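# Remove box lid and set it top-up on table

## Task

Lift the lid off the box and put it down flat on the table, top side up, resting entirely on the table surface and clear of the box; at the end the box must stand upright with all its contents still inside.

## Robot and tools

Robot: two arms, left_arm and right_arm, each a six-joint arm with a parallel two-finger gripper and a wrist camera. They face each other across the table. left_arm's base sits at (-0.015, +0.449, +0.039) m and right_arm's at (-0.009, -0.462, +0.039) m; the arm names do not correspond to image sides. Cameras: cam_high, cam_left_wrist, cam_right_wrist, each 672x504.

Frames: the scene frame has its origin at the table centre, +z upward, and the table surface at z = +0.020 m. Reported hand positions (metres), quaternions (wxyz) and velocities are all in the scene frame. Offsets in commands, however, are measured along the axes of each arm's own current Hand target. Along a gripper's axes, +x is the direction the fingers point and y is the direction they open and close. end_effector_position marks the spot midway between the fingers, about 3 to 4 cm short of the tips; only the last 1.5 cm of each finger pad is flat.

Row layout: every row holds 14 numbers in [-1, 1]. The first seven are left_arm's dx, dy, dz, rx, ry, rz, opening, and the next seven are the same for right_arm. Both arms' numbers are required even when only one arm moves. dx..rz form an offset from the Hand target as it stood when the action or move started; they are not an absolute pose. 1.0 equals 0.6 m of translation or 180 degrees of rotation, and rx, ry, rz together make a single rotation vector. Opening is absolute: +1 means fully open (0.080 m), the empty fingers come together near -0.78, and values below that down to -1 close no further. Writing 0 for an opening is a real command, so to leave a gripper unchanged, send its present opening again. Going from fully open to closed takes at least about 0.6 s.

execute_actions(actions, cameras): actions is a list of actions, and each action is a table of up to 15 rows, one per 1/30 s control step. If fewer than 15 rows are given, the last row is held for the remaining steps. Every row in an action is measured from that action's starting Hand target, so sending the same offset again moves the arm further. An empty list only returns state and images. cameras: omitted, null or ["all"] returns every camera, [] returns none, and an unknown name makes the call invalid.

move(target, speed, blend, opening_speed, blocking, cameras): moves each gripper in a straight line toward the target. target is one 14-number row, or a list of up to 15 rows that all count from the same starting Hand targets. speed is in m/s, from 0.002 to 2.4 with default 0.25, and turns are capped at twice that in rad/s; give one value or one per target. blend, in metres, rounds corners in a list. opening_speed is a rate on the -1..+1 scale per second, 0.2 or more. With blocking=false the call returns after about 0.5 s while the move keeps going. Moves last from 0.5 s to 10 s. They do not avoid obstacles or the other arm, and grippers trail and stray more at higher speed. Do not route a path past an arm's own base. The result includes a move: line: done means within 8 mm and 2 degrees of the target; other endings are off_target, moving, held (a check held back steps, or the clearance check stopped the move), blocked (the gripper stopped far from its target, and the arm now holds still) and fault. limits=paced means the commanded pose was clipped.

wait(seconds 0 to 10): lets time pass while the last commands stay in force. stop: brakes a running move. zoom_image(camera, region [x0,y0,x1,y1], at most 504x504 px) enlarges part of that camera's latest image. read_manual gives licence texts only. finished_scene ends the scene and cannot be undone; call it only once the lid rests top-up on the table, clear of the upright box.

Reading results: Hand target is the last commanded pose after clipping, and it is the reference for the next offsets. The controller limits commanded orientation to 32 degrees from the measured one. Grippers often come to rest short of or below their target or tilted, particularly at long reach. Check the position and orientation after each move, then send the remaining difference as an offset or turn the gripper back. grip_measured uses the same scale as opening. To hold something, command about 0.08 below the reading at first contact. Joint velocities showing "within noise" means the arm is still. External joint torques estimate outside loads. A MOTOR HOT line shows heat building up; at 95 °C the arm is stopped for 30 to 60 s or longer.

Avoid: a joint fault from contact torque, which stops that arm for 10 s (wrist limits are only about 3.7 to 3.9 N m, and a held object's weight counts toward this); hitting or pressing the two arms against each other, including one gripper closing on the other's fingers, which can fail the task; slams, fast contacts, and targets set well beyond a contact point; letting go of the lid while it is moving; tipping the box; anything leaving the table. To stop an arm pushing, command its target back behind the gripper. Loose objects may be nudged now and then. Time spent thinking also advances the scene.

Each tool is called after ">>>" by a JSON object that holds its "op" and its "data".

## Session

>>> {"op": "execute_actions", "data": {"actions": []}}

Scene clock: 0.00 s.
left_arm: end_effector_position=(-0.1518, +0.2578, +0.2134) grip_measured=-0.350 end_effector_quat_wxyz=(+0.462, +0.241, +0.314, -0.793) | right_arm: end_effector_position=(+0.2035, -0.3195, +0.3677) grip_measured=+0.995 end_effector_quat_wxyz=(+0.907, -0.120, +0.038, +0.401)
Joint positions: left_arm=[-0.584 0.742 0.659 -0.658 0.064 -0.324 0.019] | right_arm=[-1.262 0.687 0.835 -0.339 -0.505 -0.285 0.08]
Joint velocities: within noise
Joint torques (N m): no reading
External joint torques (N m): no reading
Heat: left arm: hottest wrist yaw 32 °C (+0.0 °C/min); right arm: hottest wrist roll 30 °C (+0.0 °C/min).
Hand target: left_arm -0.1519, +0.2565, +0.2185; -0.462, -0.234, -0.310, +0.797 | right_arm +0.2021, -0.3204, +0.3747; +0.908, -0.120, +0.028, +0.400
Tool commands: left_gripper/opening=-0.350429 right_gripper/opening=+0.994644

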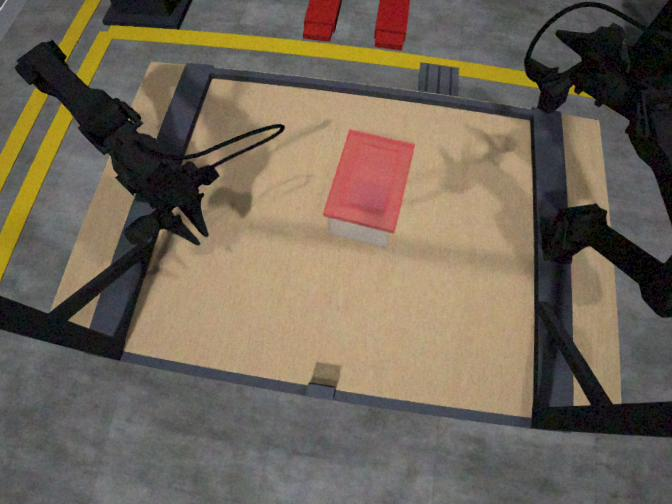

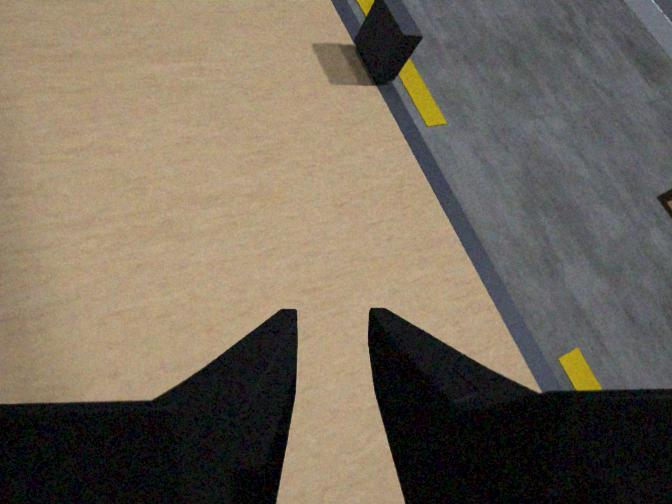

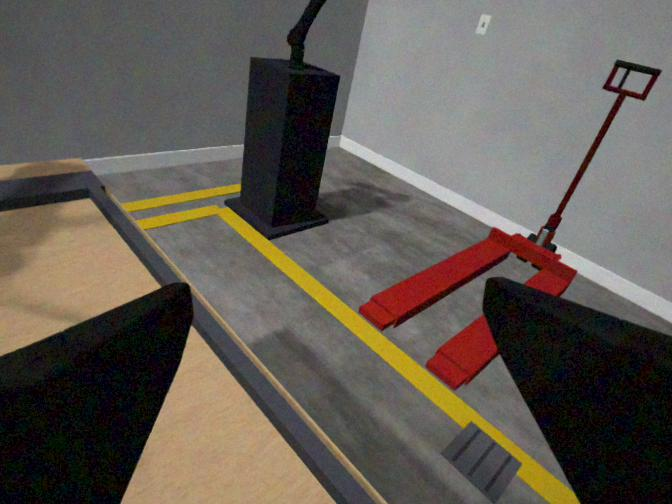

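>>> {"op": "zoom_image", "data": {"camera": "cam_high", "region": [300, 110, 440, 260]}}

Scaled by 3.360.

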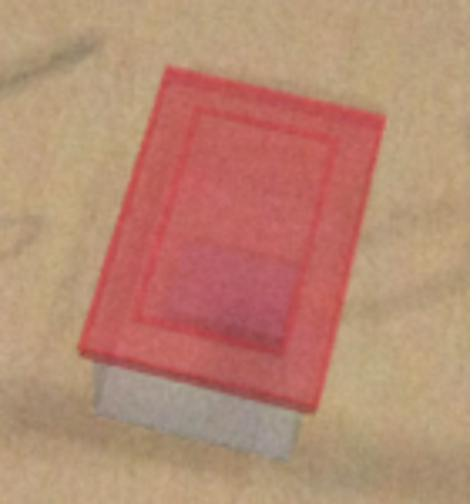

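>>> {"op": "move", "data": {"target": [-0.207,0.330,0.011,-0.02,-0.0368,0.1567,-0.35,0,0,0,0,0,0,0.9946]}}

Scene clock: 8.60 s.
left_arm: end_effector_position=(+0.0783, +0.2525, +0.2419) grip_measured=-0.350 end_effector_quat_wxyz=(+0.664, +0.241, +0.259, -0.659) | right_arm: end_effector_position=(+0.2035, -0.3195, +0.3677) grip_measured=+0.995 end_effector_quat_wxyz=(+0.907, -0.120, +0.038, +0.401)
Joint positions: left_arm=[0.834 0.819 0.819 -0.922 0.593 0.607 0.019] | right_arm=[-1.262 0.687 0.835 -0.339 -0.505 -0.285 0.08]
Joint velocities: within noise
Joint torques (N m): left_arm=[0.31 -1.13 6.98 1.58 0.6 0.22] | right_arm=[0.02 -0.77 7.4 1.94 -0.07 0.04]
External joint torques (N m): left_arm=[0.3 0.11 0.67 0.4 0.3 0.22] | right_arm=[0.02 -0.1 1.24 0.39 -0.01 0.03]
Heat: left arm: hottest wrist yaw 32 °C (+0.0 °C/min); right arm: hottest wrist roll 30 °C (+0.0 °C/min).
Hand target: left_arm +0.0797, +0.2500, +0.2500; +0.666, +0.242, +0.242, -0.662 | right_arm +0.2021, -0.3204, +0.3747; +0.908, -0.120, +0.028, +0.400
Off the commanded pose: left_arm 0.009 m, 2 deg | right_arm 0.007 m, 1 deg.
move: off_target (left_arm)

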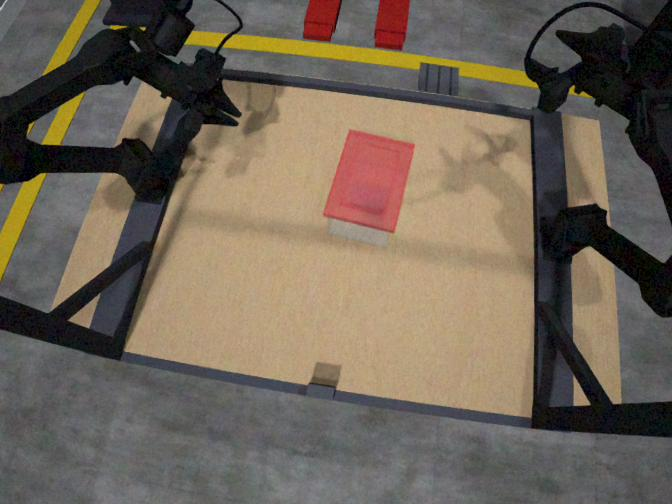

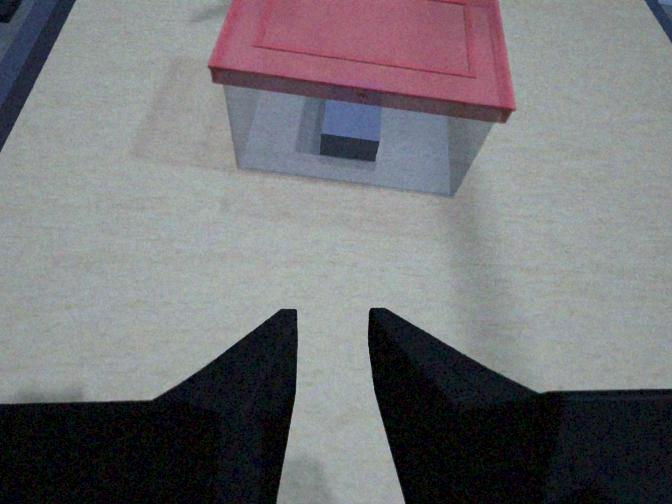

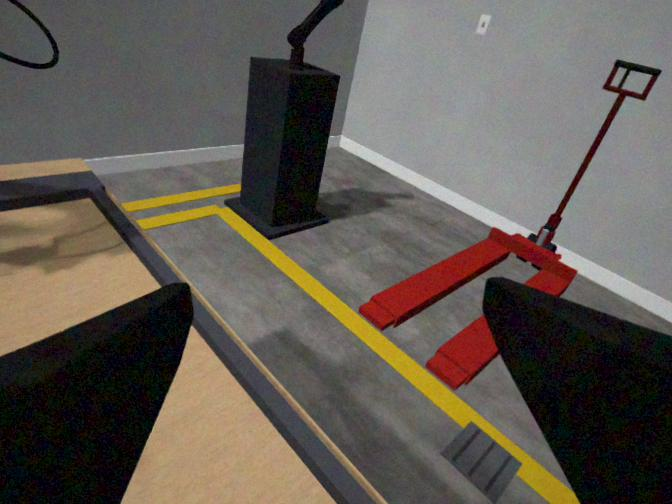

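>>> {"op": "zoom_image", "data": {"camera": "cam_left_wrist", "region": [190, 0, 540, 220]}}

Scaled by 1.440.

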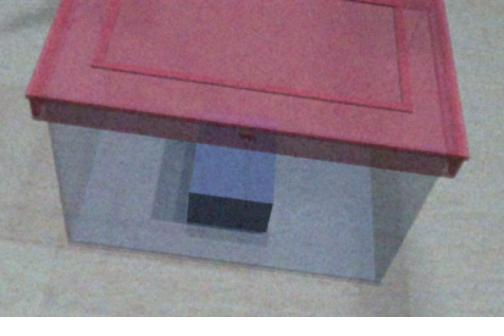

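>>> {"op": "move", "data": {"target": [0.222,-0.016,-0.031,0,-0.111,0,-0.35,0,0,0,0,0,0,0.9946]}}

>>> {"op": "zoom_image", "data": {"camera": "cam_high", "region": [220, 60, 440, 260]}}

Scene clock: 15.40 s.
left_arm: end_effector_position=(+0.0713, +0.1604, +0.1495) grip_measured=-0.350 end_effector_quat_wxyz=(+0.698, +0.126, +0.125, -0.693) | right_arm: end_effector_position=(+0.2035, -0.3195, +0.3677) grip_measured=+0.995 end_effector_quat_wxyz=(+0.907, -0.120, +0.038, +0.401)
Joint positions: left_arm=[0.518 1.133 0.24 0.49 0.479 0.197 0.019] | right_arm=[-1.262 0.687 0.835 -0.339 -0.505 -0.285 0.08]
Joint velocities: within noise
Joint torques (N m): left_arm=[-0.29 -2.36 4.45 2.02 0.04 -0.19] | right_arm=[-0.02 -0.74 7.4 1.93 -0.07 0.04]
External joint torques (N m): left_arm=[-0.31 0.29 -1.37 0.44 -0.07 -0.19] | right_arm=[-0.01 -0.08 1.27 0.4 -0.01 0.03]
Heat: left arm: hottest wrist pitch 32 °C (+15.6 °C/min); right arm: hottest wrist roll 30 °C (+0.0 °C/min).
Hand target: left_arm +0.0708, +0.1599, +0.1500; +0.698, +0.124, +0.122, -0.694 | right_arm +0.2021, -0.3204, +0.3747; +0.908, -0.120, +0.028, +0.400
Off the commanded pose: left_arm 0.001 m, 0 deg | right_arm 0.007 m, 1 deg.
move: done

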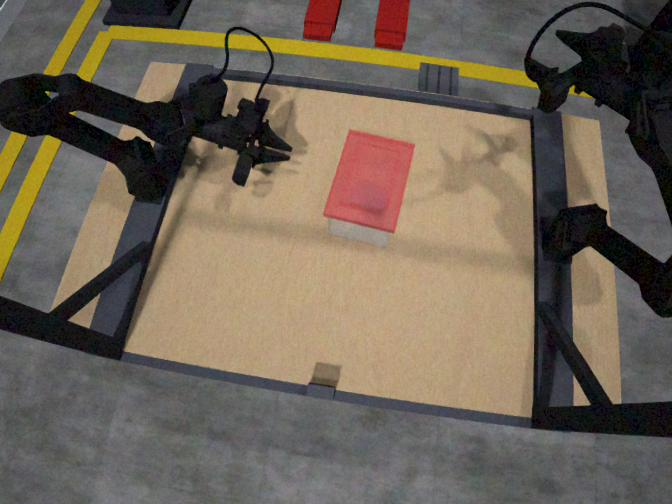

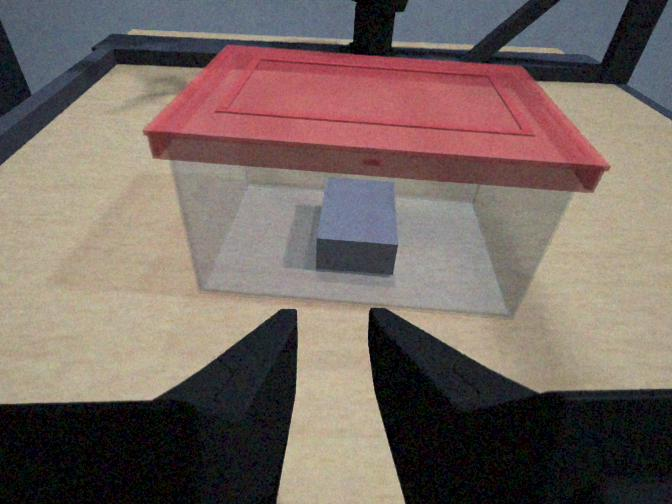

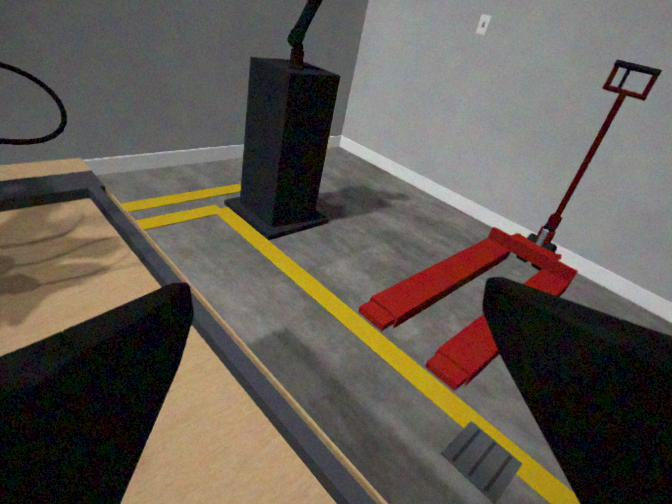

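Scaled by 2.291.

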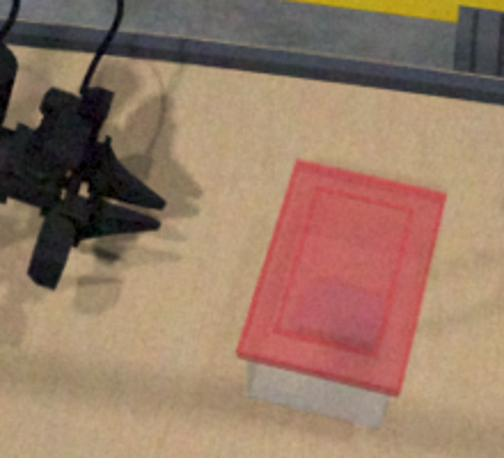

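>>> {"op": "zoom_image", "data": {"camera": "cam_left_wrist", "region": [120, 20, 400, 310]}}

>>> {"op": "zoom_image", "data": {"camera": "cam_left_wrist", "region": [480, 100, 640, 260]}}

Scaled by 1.738.

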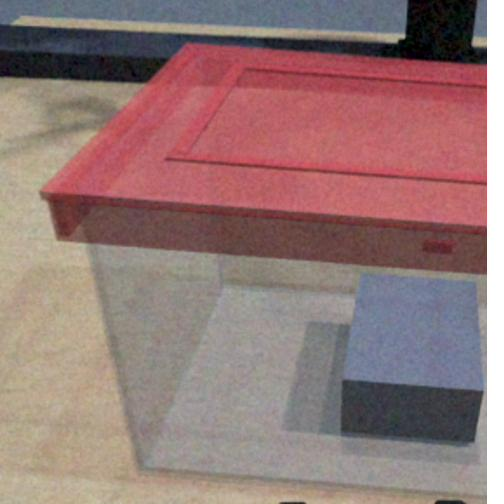

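Scaled by 3.150.

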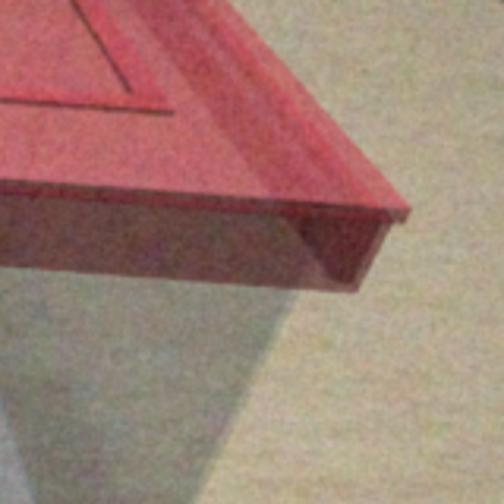

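>>> {"op": "move", "data": {"target": [0.089,0.010,0.053,0.0211,0.1672,-0.0322,0.5,0.0353,0.4058,-0.28,-0.043,0.2028,0.2027,0.5]}}

>>> {"op": "zoom_image", "data": {"camera": "cam_high", "region": [240, 80, 500, 280]}}

Scene clock: 39.33 s.
left_arm: end_effector_position=(+0.0753, +0.1027, +0.1571) grip_measured=+0.497 end_effector_quat_wxyz=(+0.602, +0.315, +0.291, -0.674) | right_arm: end_effector_position=(+0.0468, -0.1884, +0.1603) grip_measured=+0.503 end_effector_quat_wxyz=(+0.676, -0.289, +0.315, +0.600)
Joint positions: left_arm=[0.38 1.466 0.918 -0.403 0.312 0.384 0.057] | right_arm=[-0.231 1.069 0.65 -0.466 -0.068 -0.104 0.058]
Joint velocities: within noise
Joint torques (N m): left_arm=[-0.29 -4.98 6.84 0.92 0.1 0.23] | right_arm=[0.26 -2.18 5.88 1.94 -0.28 0.23]
External joint torques (N m): left_arm=[-0.34 0.46 0.59 -0.29 -0.07 0.23] | right_arm=[0.25 0.61 -0.33 0.68 -0.24 0.23]
Heat: left arm: hottest wrist pitch 38 °C (+15.3 °C/min); right arm: hottest wrist roll 30 °C (+0.0 °C/min).
Hand target: left_arm +0.0771, +0.0989, +0.1616; +0.603, +0.316, +0.283, -0.676 | right_arm +0.0457, -0.1867, +0.1612; +0.677, -0.281, +0.315, +0.603
Off the commanded pose: left_arm 0.006 m, 1 deg | right_arm 0.002 m, 1 deg.
move: done

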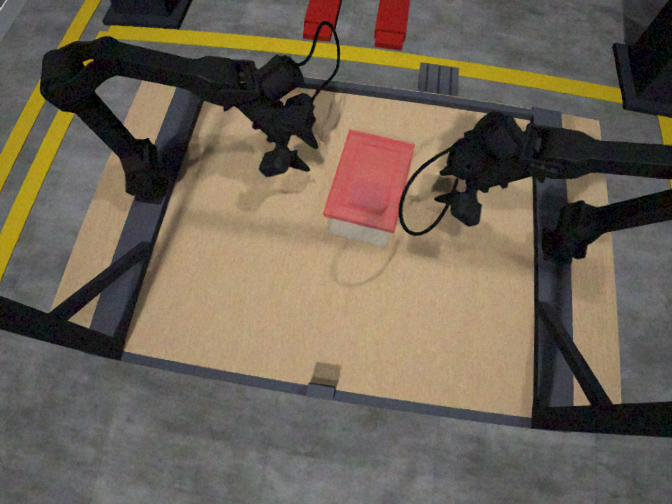

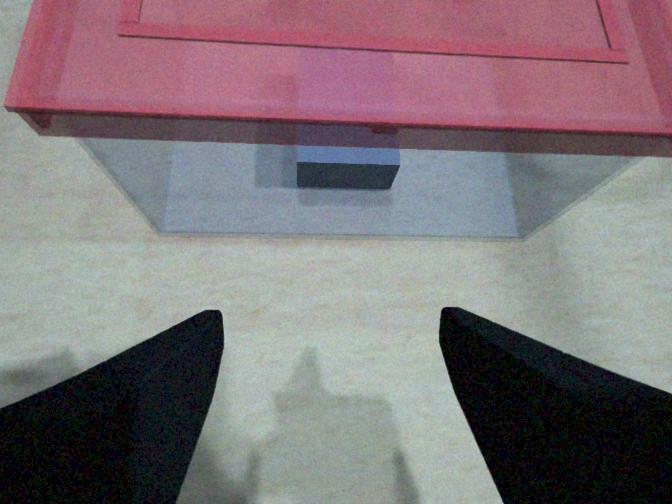

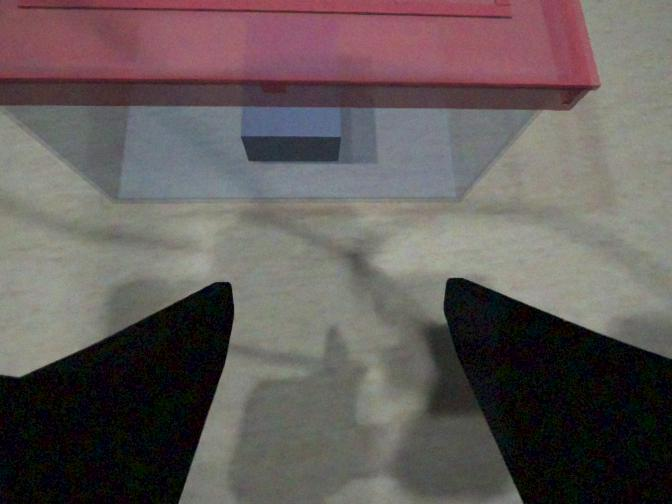

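Scaled by 1.938.

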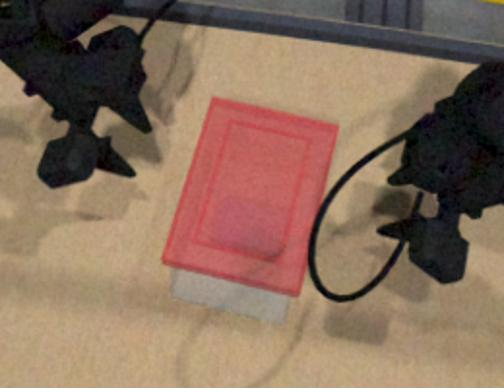

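>>> {"op": "move", "data": {"target": [[-0.0511,0,0.0429,0,0,0,0.5,0,0,0,0,0,0,0.5],[0.040,0,0.151,0,0,0,0.5,0,0,0,0,0,0,0.5]], "cameras": ["cam_left_wrist","cam_right_wrist"]}}

Scene clock: 49.23 s.
left_arm: end_effector_position=(+0.0676, +0.0185, +0.1975) grip_measured=+0.497 end_effector_quat_wxyz=(+0.601, +0.319, +0.286, -0.675) | right_arm: end_effector_position=(+0.0468, -0.1884, +0.1603) grip_measured=+0.503 end_effector_quat_wxyz=(+0.676, -0.289, +0.315, +0.600)
Joint positions: left_arm=[0.268 1.718 1.335 -0.541 0.243 0.303 0.057] | right_arm=[-0.231 1.069 0.65 -0.466 -0.068 -0.104 0.058]
Joint velocities: within noise
Joint torques (N m): left_arm=[0.15 -6.89 7.07 0.96 0.05 -0.2] | right_arm=[0.24 -2.19 5.87 1.92 -0.27 0.23]
External joint torques (N m): left_arm=[0.1 0.68 0.58 -0.29 -0.07 -0.2] | right_arm=[0.25 0.59 -0.31 0.68 -0.23 0.23]
Heat: left arm: hottest wrist pitch 35 °C (+8.5 °C/min); right arm: hottest wrist pitch 30 °C (+4.9 °C/min).
Hand target: left_arm +0.0674, +0.0145, +0.2012; +0.603, +0.316, +0.283, -0.676 | right_arm +0.0457, -0.1867, +0.1612; +0.677, -0.281, +0.315, +0.603
Off the commanded pose: left_arm 0.005 m, 1 deg | right_arm 0.002 m, 1 deg.
move: done
Images, in order (width x height): cam_left_wrist 672x504, cam_right_wrist 672x504.

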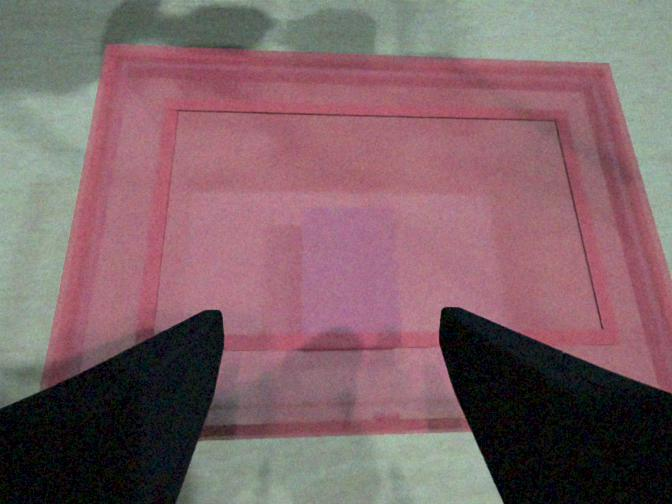

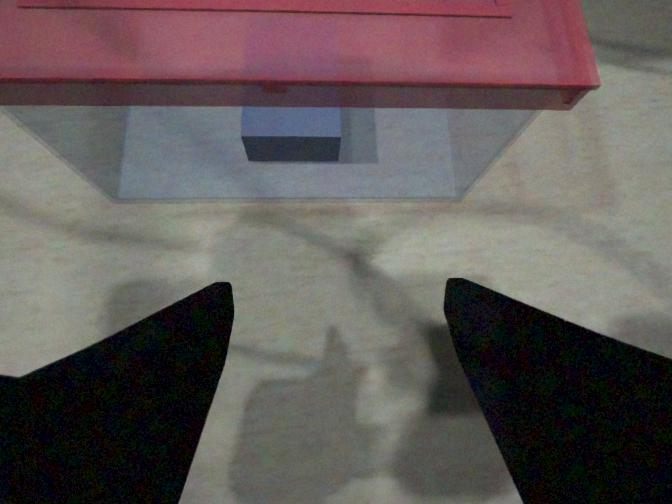

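>>> {"op": "move", "data": {"target": [[0.0332,0,-0.0279,0,0,0,0.5,0,0,0,0,0,0,0.5]], "speed": 0.1, "cameras": []}}

>>> {"op": "move", "data": {"target": [[0.0102,0,-0.00857,0,0,0,0.5,0,0,0,0,0,0,0.5]], "speed": 0.04, "cameras": ["cam_left_wrist"]}}

Scene clock: 52.40 s.
left_arm: end_effector_position=(+0.0683, +0.0160, +0.1768) grip_measured=+0.497 end_effector_quat_wxyz=(+0.602, +0.317, +0.283, -0.676) | right_arm: end_effector_position=(+0.0468, -0.1884, +0.1603) grip_measured=+0.503 end_effector_quat_wxyz=(+0.676, -0.289, +0.315, +0.600)
Joint positions: left_arm=[0.268 1.738 1.271 -0.449 0.243 0.303 0.057] | right_arm=[-0.231 1.069 0.65 -0.466 -0.068 -0.104 0.058]
Joint velocities: within noise
Joint torques (N m): left_arm=[0.07 -7.15 5.02 1.64 0.05 -0.2] | right_arm=[0.26 -2.19 5.86 1.92 -0.27 0.23]
External joint torques (N m): left_arm=[0.1 0.51 -1.41 0.38 -0.09 -0.2] | right_arm=[0.29 0.59 -0.27 0.7 -0.24 0.22]
Heat: left arm: hottest wrist pitch 35 °C (+8.0 °C/min); right arm: hottest wrist pitch 31 °C (+5.7 °C/min).
Hand target: left_arm +0.0674, +0.0146, +0.1752; +0.603, +0.316, +0.283, -0.676 | right_arm +0.0457, -0.1867, +0.1612; +0.677, -0.281, +0.315, +0.603
Off the commanded pose: left_arm 0.002 m, 0 deg | right_arm 0.002 m, 1 deg.
move: done
No camera images: "cameras" was empty.

Scene clock: 53.40 s.
left_arm: end_effector_position=(+0.0685, +0.0154, +0.1733) grip_measured=+0.497 end_effector_quat_wxyz=(+0.604, +0.315, +0.279, -0.677) | right_arm: end_effector_position=(+0.0468, -0.1884, +0.1603) grip_measured=+0.503 end_effector_quat_wxyz=(+0.676, -0.289, +0.315, +0.600)
Joint positions: left_arm=[0.268 1.738 1.251 -0.418 0.243 0.303 0.057] | right_arm=[-0.231 1.069 0.65 -0.466 -0.068 -0.104 0.058]
Joint velocities: within noise
Joint torques (N m): left_arm=[0.07 -6.35 4.48 1.62 0.05 -0.19] | right_arm=[0.25 -2.2 5.9 1.92 -0.28 0.24]
External joint torques (N m): left_arm=[0.09 1.22 -1.87 0.37 -0.08 -0.19] | right_arm=[0.25 0.62 -0.33 0.66 -0.24 0.24]
Heat: left arm: hottest wrist pitch 35 °C (+7.9 °C/min); right arm: hottest wrist pitch 31 °C (+5.6 °C/min).
Hand target: left_arm +0.0674, +0.0146, +0.1672; +0.603, +0.316, +0.283, -0.676 | right_arm +0.0457, -0.1867, +0.1612; +0.677, -0.281, +0.315, +0.603
Off the commanded pose: left_arm 0.006 m, 1 deg | right_arm 0.002 m, 1 deg.
move: done
Images, in order (width x height): cam_left_wrist 672x504.

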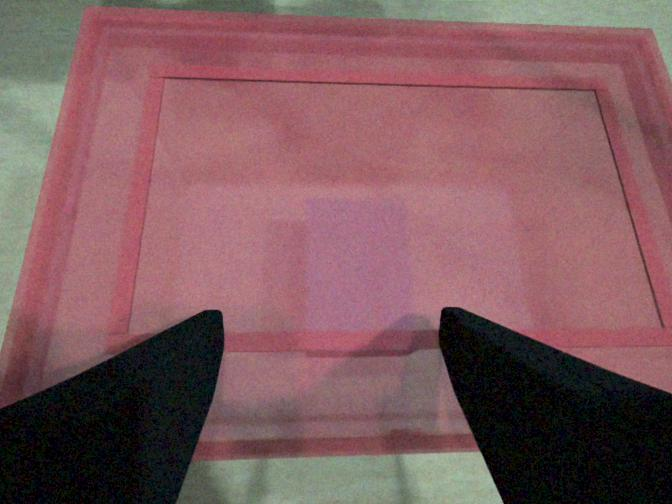

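>>> {"op": "move", "data": {"target": [[-0.0383,0,0.0322,0,0,0,0.5,-0.0575,0,0.0482,0,0,0,0.5],[-0.1027,-0.0117,-0.0445,0,0,0,0.5,-0.0575,0.028,0.0482,0,0,0,0.5],[-0.0592,-0.0117,-0.081,0,0,0,0.5,0.0283,0.028,0.1503,0,0,0,0.5],[-0.0592,-0.0117,-0.081,0,0,0,0.5,0.0665,0.028,0.1182,0,0,0,0.5]], "speed": [0.15,0.2,0.2,0.1]}}

>>> {"op": "move", "data": {"target": [0,0,0,0,0,0,0.5,0.0134,0,-0.0112,0,0,0,0.5], "speed": 0.04, "cameras": ["cam_right_wrist"]}}

Scene clock: 60.53 s.
left_arm: end_effector_position=(+0.0659, +0.0757, +0.1647) grip_measured=+0.497 end_effector_quat_wxyz=(+0.604, +0.316, +0.286, -0.674) | right_arm: end_effector_position=(+0.0395, -0.1064, +0.1757) grip_measured=+0.503 end_effector_quat_wxyz=(+0.674, -0.286, +0.316, +0.603)
Joint positions: left_arm=[0.314 1.535 1.007 -0.398 0.269 0.334 0.057] | right_arm=[-0.136 1.399 0.924 -0.406 -0.017 -0.027 0.058]
Joint velocities: within noise
Joint torques (N m): left_arm=[0.11 -5.58 4.88 1.63 0.33 0.22] | right_arm=[0.26 -4.32 5.54 1.92 0.19 0.24]
External joint torques (N m): left_arm=[0.1 0.49 -1.49 0.37 0.19 0.22] | right_arm=[0.25 0.6 -0.59 0.67 0.2 0.23]
Heat: left arm: hottest wrist pitch 35 °C (+6.0 °C/min); right arm: hottest wrist pitch 31 °C (+5.0 °C/min).
Hand target: left_arm +0.0673, +0.0751, +0.1634; +0.603, +0.316, +0.283, -0.676 | right_arm +0.0381, -0.1054, +0.1763; +0.677, -0.281, +0.315, +0.603
Off the commanded pose: left_arm 0.002 m, 0 deg | right_arm 0.002 m, 1 deg.
move: done

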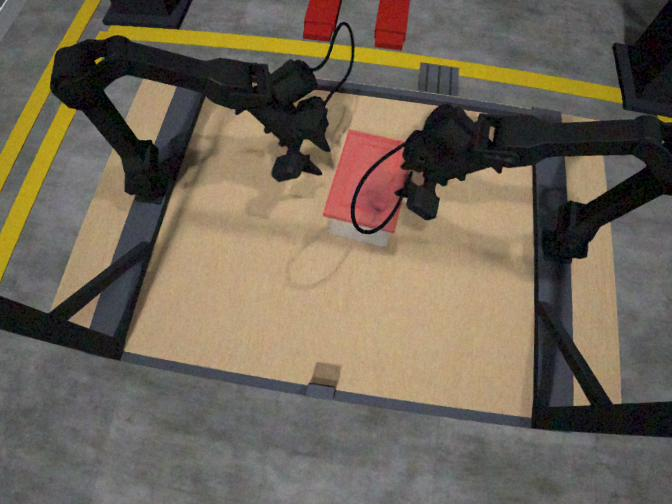

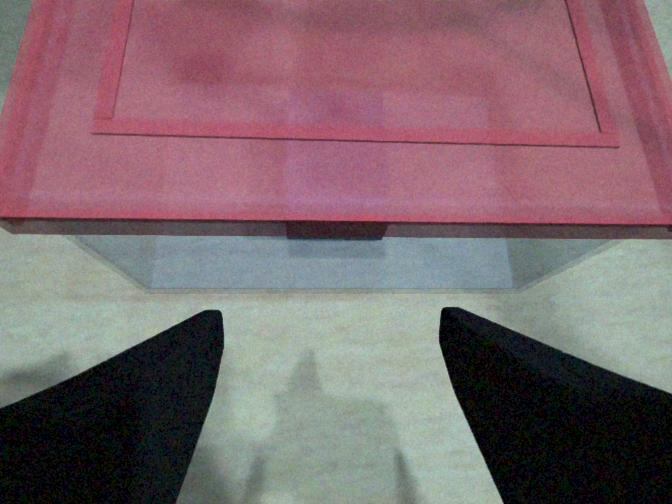

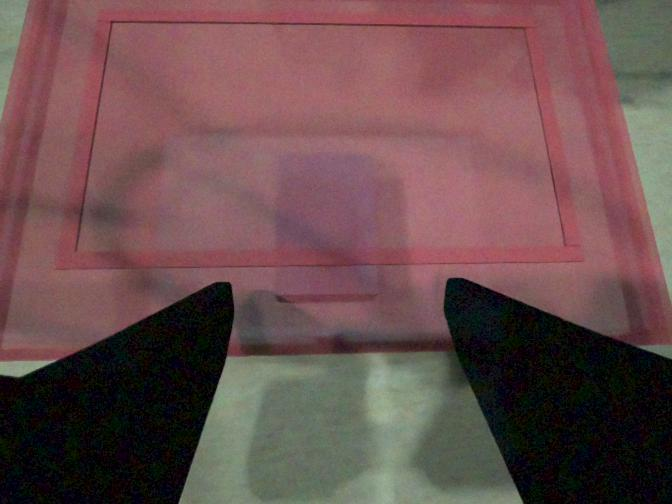

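Scene clock: 61.53 s.
left_arm: end_effector_position=(+0.0659, +0.0757, +0.1647) grip_measured=+0.497 end_effector_quat_wxyz=(+0.604, +0.316, +0.286, -0.674) | right_arm: end_effector_position=(+0.0400, -0.1052, +0.1698) grip_measured=+0.503 end_effector_quat_wxyz=(+0.676, -0.281, +0.314, +0.605)
Joint positions: left_arm=[0.314 1.535 1.007 -0.398 0.269 0.334 0.057] | right_arm=[-0.139 1.404 0.897 -0.362 -0.022 -0.026 0.058]
Joint velocities: within noise
Joint torques (N m): left_arm=[0.1 -5.58 4.86 1.62 0.34 0.21] | right_arm=[0.25 -3.62 4.86 1.94 0.19 0.21]
External joint torques (N m): left_arm=[0.08 0.5 -1.51 0.37 0.19 0.21] | right_arm=[0.22 1.3 -1.24 0.67 0.21 0.21]
Heat: left arm: hottest wrist pitch 34 °C (+5.0 °C/min); right arm: hottest wrist pitch 31 °C (+5.0 °C/min).
Hand target: left_arm +0.0673, +0.0751, +0.1634; +0.603, +0.316, +0.283, -0.676 | right_arm +0.0381, -0.1053, +0.1658; +0.677, -0.281, +0.315, +0.603
Off the commanded pose: left_arm 0.002 m, 0 deg | right_arm 0.004 m, 0 deg.
move: done
Images, in order (width x height): cam_right_wrist 672x504.

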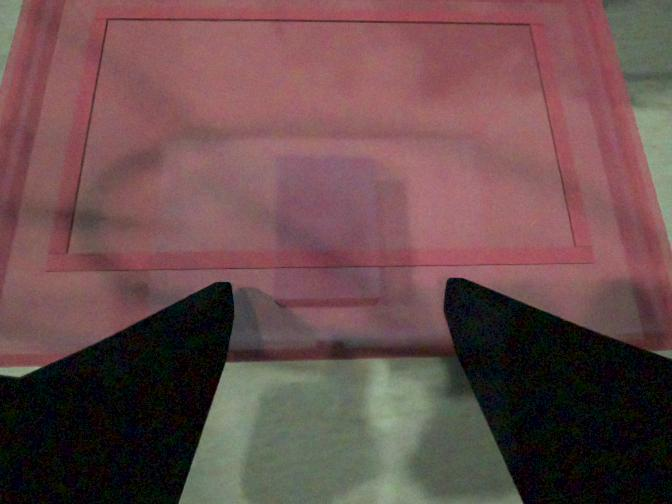

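>>> {"op": "move", "data": {"target": [[0,0,0,0,0,0,0.5,-0.0383,0,0.0322,0,0,0,0.5],[0,0,0,0,0,0,0.5,-0.0973,0,-0.038,0,0,0,0.5],[0.0051,0,-0.0043,0,0,0,0.5,-0.0488,0,-0.0787,0,0,0,0.5]], "speed": 0.15}}

Scene clock: 65.53 s.
left_arm: end_effector_position=(+0.0659, +0.0758, +0.1607) grip_measured=+0.497 end_effector_quat_wxyz=(+0.604, +0.316, +0.286, -0.674) | right_arm: end_effector_position=(+0.0322, -0.1606, +0.1581) grip_measured=+0.503 end_effector_quat_wxyz=(+0.676, -0.284, +0.317, +0.602)
Joint positions: left_arm=[0.314 1.54 0.995 -0.382 0.269 0.334 0.057] | right_arm=[-0.137 1.184 0.7 -0.396 -0.017 -0.024 0.058]
Joint velocities: within noise
Joint torques (N m): left_arm=[0.11 -5.5 4.88 1.63 0.34 0.21] | right_arm=[-0.22 -2.91 5.45 1.94 0.06 0.03]
External joint torques (N m): left_arm=[0.1 0.51 -1.37 0.4 0.2 0.22] | right_arm=[-0.19 0.56 -0.68 0.69 0.07 0.03]
Heat: left arm: hottest wrist pitch 34 °C (+4.0 °C/min); right arm: hottest wrist pitch 31 °C (+5.0 °C/min).
Hand target: left_arm +0.0673, +0.0751, +0.1594; +0.603, +0.316, +0.283, -0.676 | right_arm +0.0318, -0.1600, +0.1578; +0.677, -0.281, +0.315, +0.603
Off the commanded pose: left_arm 0.002 m, 0 deg | right_arm 0.001 m, 0 deg.
move: done

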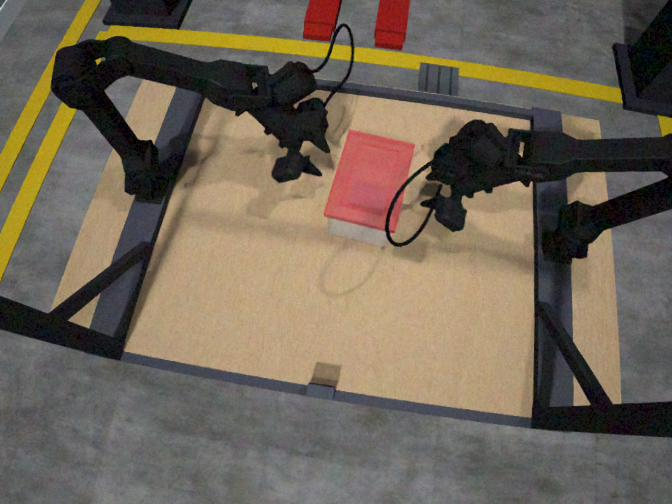

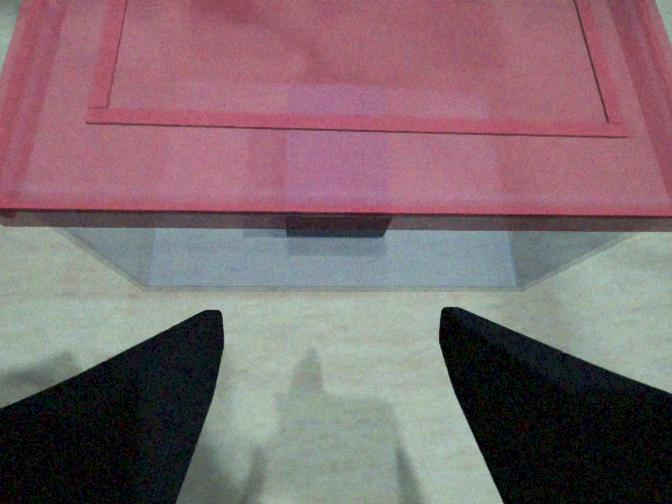

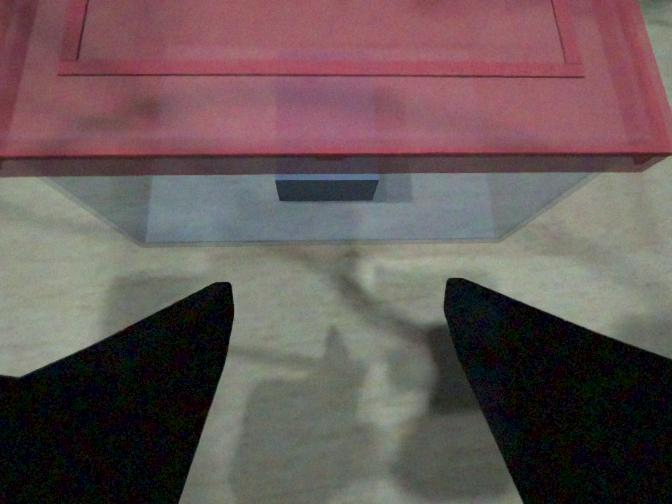

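>>> {"op": "move", "data": {"target": [0.015,0,0.0179,0,0,0,0.5,0.0214,0,0.0255,0,0,0,0.5], "speed": 0.08}}

Scene clock: 67.60 s.
left_arm: end_effector_position=(+0.0633, +0.0668, +0.1535) grip_measured=+0.497 end_effector_quat_wxyz=(+0.597, +0.321, +0.291, -0.675) | right_arm: end_effector_position=(+0.0339, -0.1485, +0.1464) grip_measured=+0.503 end_effector_quat_wxyz=(+0.670, -0.293, +0.328, +0.598)
Joint positions: left_arm=[0.298 1.587 1.021 -0.375 0.265 0.331 0.057] | right_arm=[-0.137 1.272 0.725 -0.363 -0.017 -0.024 0.058]
Joint velocities: within noise
Joint torques (N m): left_arm=[-0.24 -5.76 6.84 1.58 0.06 -0.2] | right_arm=[-0.01 -3.2 8.94 1.9 0.11 0.08]
External joint torques (N m): left_arm=[-0.19 0.6 0.62 0.36 -0.08 -0.21] | right_arm=[0.03 0.76 2.91 0.67 0.11 0.08]
Heat: left arm: hottest wrist pitch 34 °C (+4.0 °C/min); right arm: hottest wrist pitch 31 °C (+4.0 °C/min).
Hand target: left_arm +0.0657, +0.0612, +0.1593; +0.603, +0.316, +0.283, -0.676 | right_arm +0.0341, -0.1401, +0.1578; +0.677, -0.281, +0.315, +0.603
Off the commanded pose: left_arm 0.008 m, 1 deg | right_arm 0.014 m, 2 deg.
move: off_target (right_arm)

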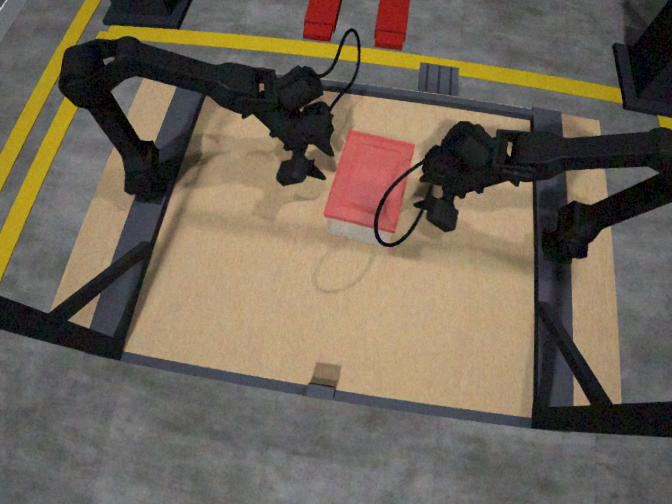

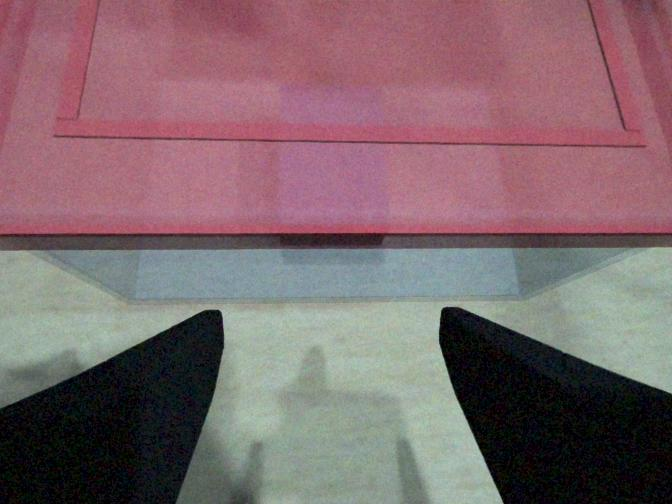

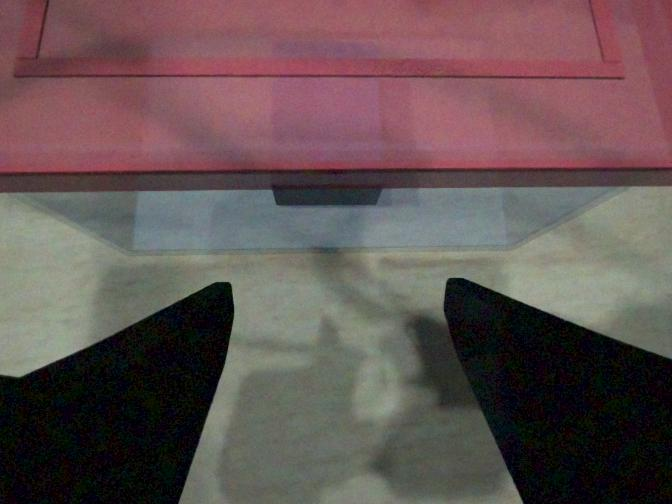

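>>> {"op": "move", "data": {"target": [-0.0077,0,0.0064,0,0,0,0.5,-0.0128,0,0.0107,0,0,0,0.5], "speed": 0.08, "cameras": ["cam_right_wrist"]}}

Scene clock: 70.30 s.
left_arm: end_effector_position=(+0.0639, +0.0649, +0.1583) grip_measured=+0.497 end_effector_quat_wxyz=(+0.598, +0.320, +0.289, -0.675) | right_arm: end_effector_position=(+0.0342, -0.1464, +0.1540) grip_measured=+0.503 end_effector_quat_wxyz=(+0.670, -0.293, +0.328, +0.598)
Joint positions: left_arm=[0.298 1.587 1.039 -0.391 0.265 0.331 0.057] | right_arm=[-0.137 1.272 0.757 -0.397 -0.017 -0.024 0.058]
Joint velocities: within noise
Joint torques (N m): left_arm=[-0.25 -6.63 6.86 0.94 0.05 -0.19] | right_arm=[-0.02 -4.38 9.02 1.21 0.11 0.08]
External joint torques (N m): left_arm=[-0.19 -0.17 0.56 -0.28 -0.11 -0.2] | right_arm=[-0.01 -0.36 2.94 -0.02 0.12 0.08]
Heat: left arm: hottest wrist pitch 34 °C (+3.0 °C/min); right arm: hottest elbow 31 °C (+5.1 °C/min).
Hand target: left_arm +0.0657, +0.0612, +0.1653; +0.603, +0.316, +0.283, -0.676 | right_arm +0.0341, -0.1401, +0.1678; +0.677, -0.281, +0.315, +0.603
Off the commanded pose: left_arm 0.008 m, 1 deg | right_arm 0.015 m, 2 deg.
move: off_target (right_arm)
Images, in order (width x height): cam_right_wrist 672x504.

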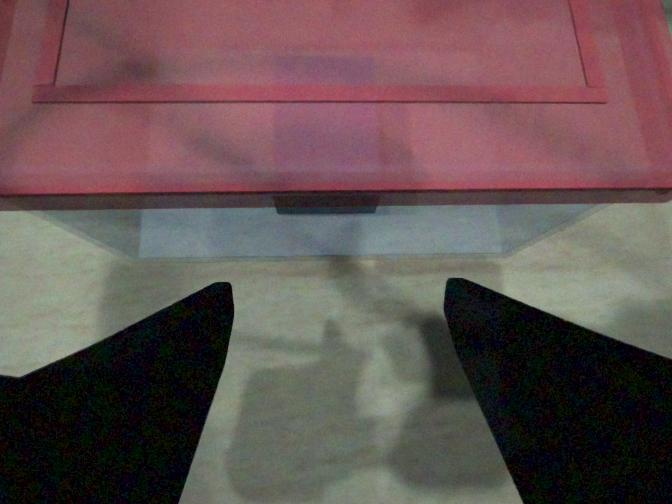

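>>> {"op": "move", "data": {"target": [0.0052,0,0.0087,0,0,0,0.5,0.0043,0,0.0182,0,0,0,0.5], "speed": 0.08}}

Scene clock: 72.33 s.
left_arm: end_effector_position=(+0.0662, +0.0599, +0.1617) grip_measured=+0.497 end_effector_quat_wxyz=(+0.602, +0.318, +0.288, -0.674) | right_arm: end_effector_position=(+0.0356, -0.1368, +0.1622) grip_measured=+0.503 end_effector_quat_wxyz=(+0.672, -0.290, +0.324, +0.599)
Joint positions: left_arm=[0.298 1.6 1.062 -0.394 0.26 0.325 0.057] | right_arm=[-0.137 1.298 0.803 -0.406 -0.017 -0.024 0.058]
Joint velocities: within noise
Joint torques (N m): left_arm=[-0.29 -5.91 6.89 0.96 0.05 -0.2] | right_arm=[0.08 -3.43 9.06 1.22 0.13 0.12]
External joint torques (N m): left_arm=[-0.28 0.63 0.57 -0.28 -0.1 -0.2] | right_arm=[0.11 0.71 3.02 0 0.14 0.12]
Heat: left arm: hottest wrist pitch 34 °C (+3.0 °C/min); right arm: hottest elbow 31 °C (+5.1 °C/min).
Hand target: left_arm +0.0650, +0.0553, +0.1663; +0.603, +0.316, +0.283, -0.676 | right_arm +0.0353, -0.1302, +0.1729; +0.677, -0.281, +0.315, +0.603
Off the commanded pose: left_arm 0.007 m, 1 deg | right_arm 0.013 m, 2 deg.
move: off_target (right_arm)

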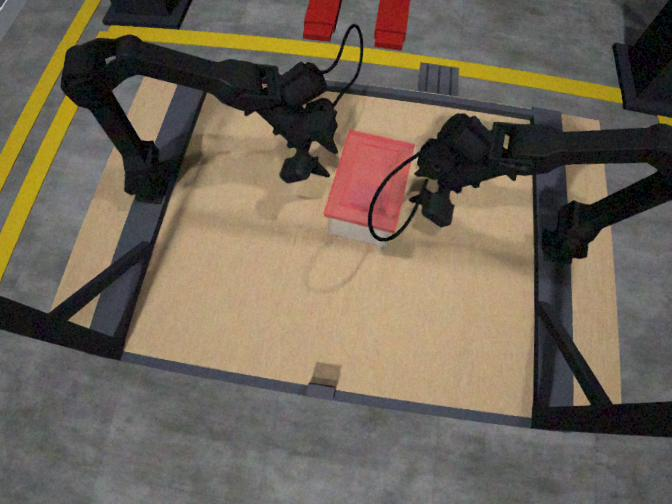

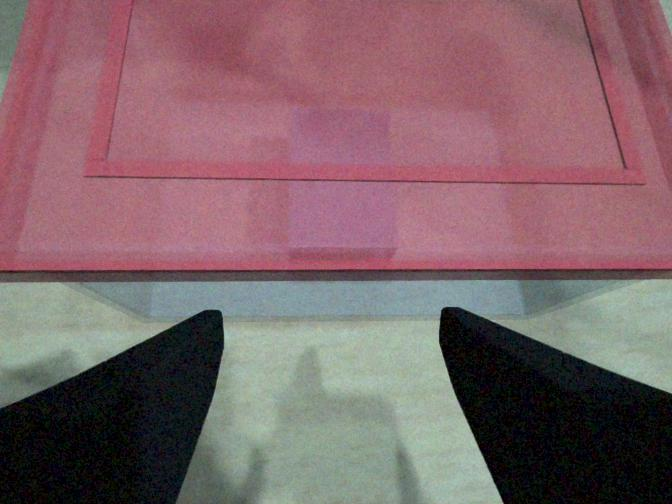

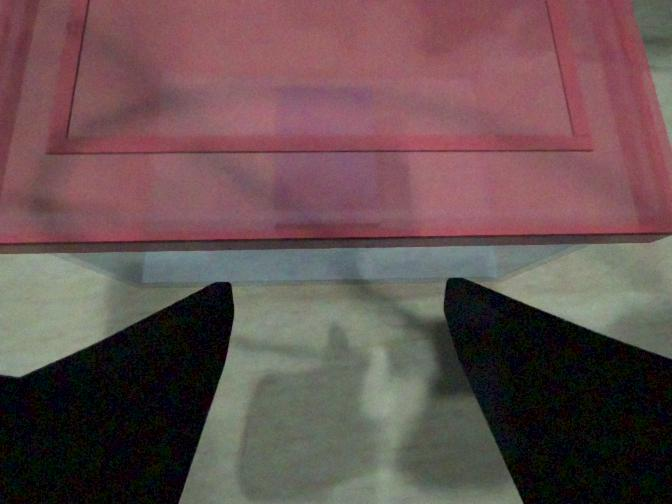

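>>> {"op": "move", "data": {"target": [0.0137,0,0.0059,0,0,0,0.5,0.0149,0,0.0048,0,0,0,0.5], "speed": 0.08}}

Scene clock: 74.87 s.
left_arm: end_effector_position=(+0.0640, +0.0533, +0.1570) grip_measured=+0.497 end_effector_quat_wxyz=(+0.599, +0.320, +0.291, -0.674) | right_arm: end_effector_position=(+0.0365, -0.1306, +0.1564) grip_measured=+0.503 end_effector_quat_wxyz=(+0.670, -0.293, +0.328, +0.598)
Joint positions: left_arm=[0.286 1.63 1.079 -0.386 0.254 0.317 0.057] | right_arm=[-0.137 1.336 0.812 -0.386 -0.017 -0.024 0.058]
Joint velocities: within noise
Joint torques (N m): left_arm=[-0.27 -6.07 6.85 1.61 0.05 -0.19] | right_arm=[0.14 -3.63 8.98 1.9 0.14 0.13]
External joint torques (N m): left_arm=[-0.27 0.64 0.59 0.39 -0.09 -0.19] | right_arm=[0.16 0.75 2.98 0.69 0.15 0.13]
Heat: left arm: hottest wrist pitch 34 °C (+2.0 °C/min); right arm: hottest elbow 31 °C (+4.0 °C/min).
Hand target: left_arm +0.0641, +0.0473, +0.1622; +0.603, +0.316, +0.283, -0.676 | right_arm +0.0362, -0.1223, +0.1679; +0.677, -0.281, +0.315, +0.603
Off the commanded pose: left_arm 0.008 m, 1 deg | right_arm 0.014 m, 2 deg.
move: off_target (right_arm)

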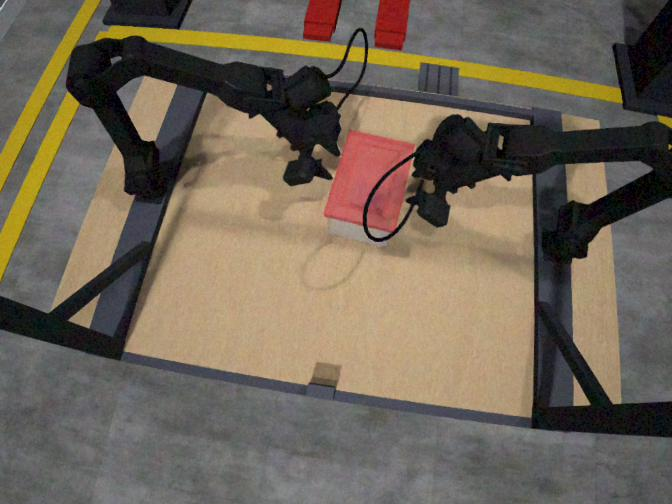

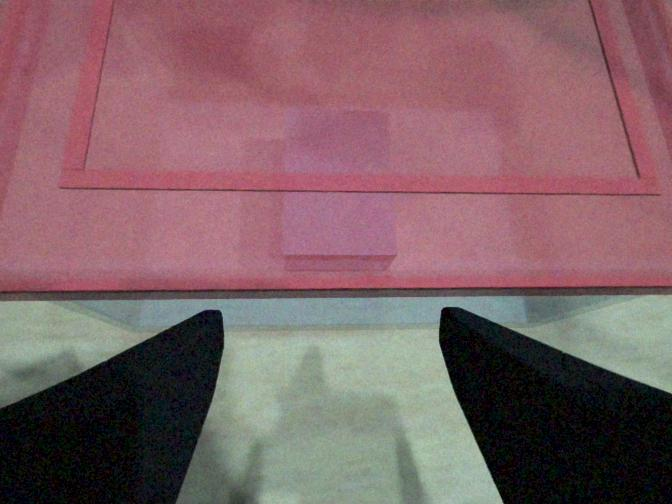

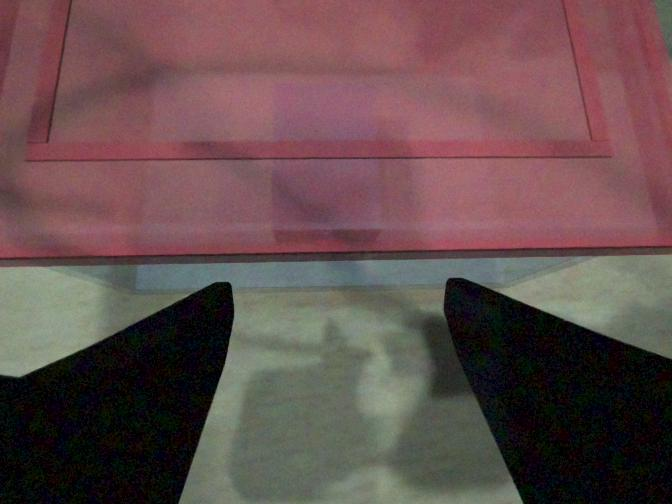

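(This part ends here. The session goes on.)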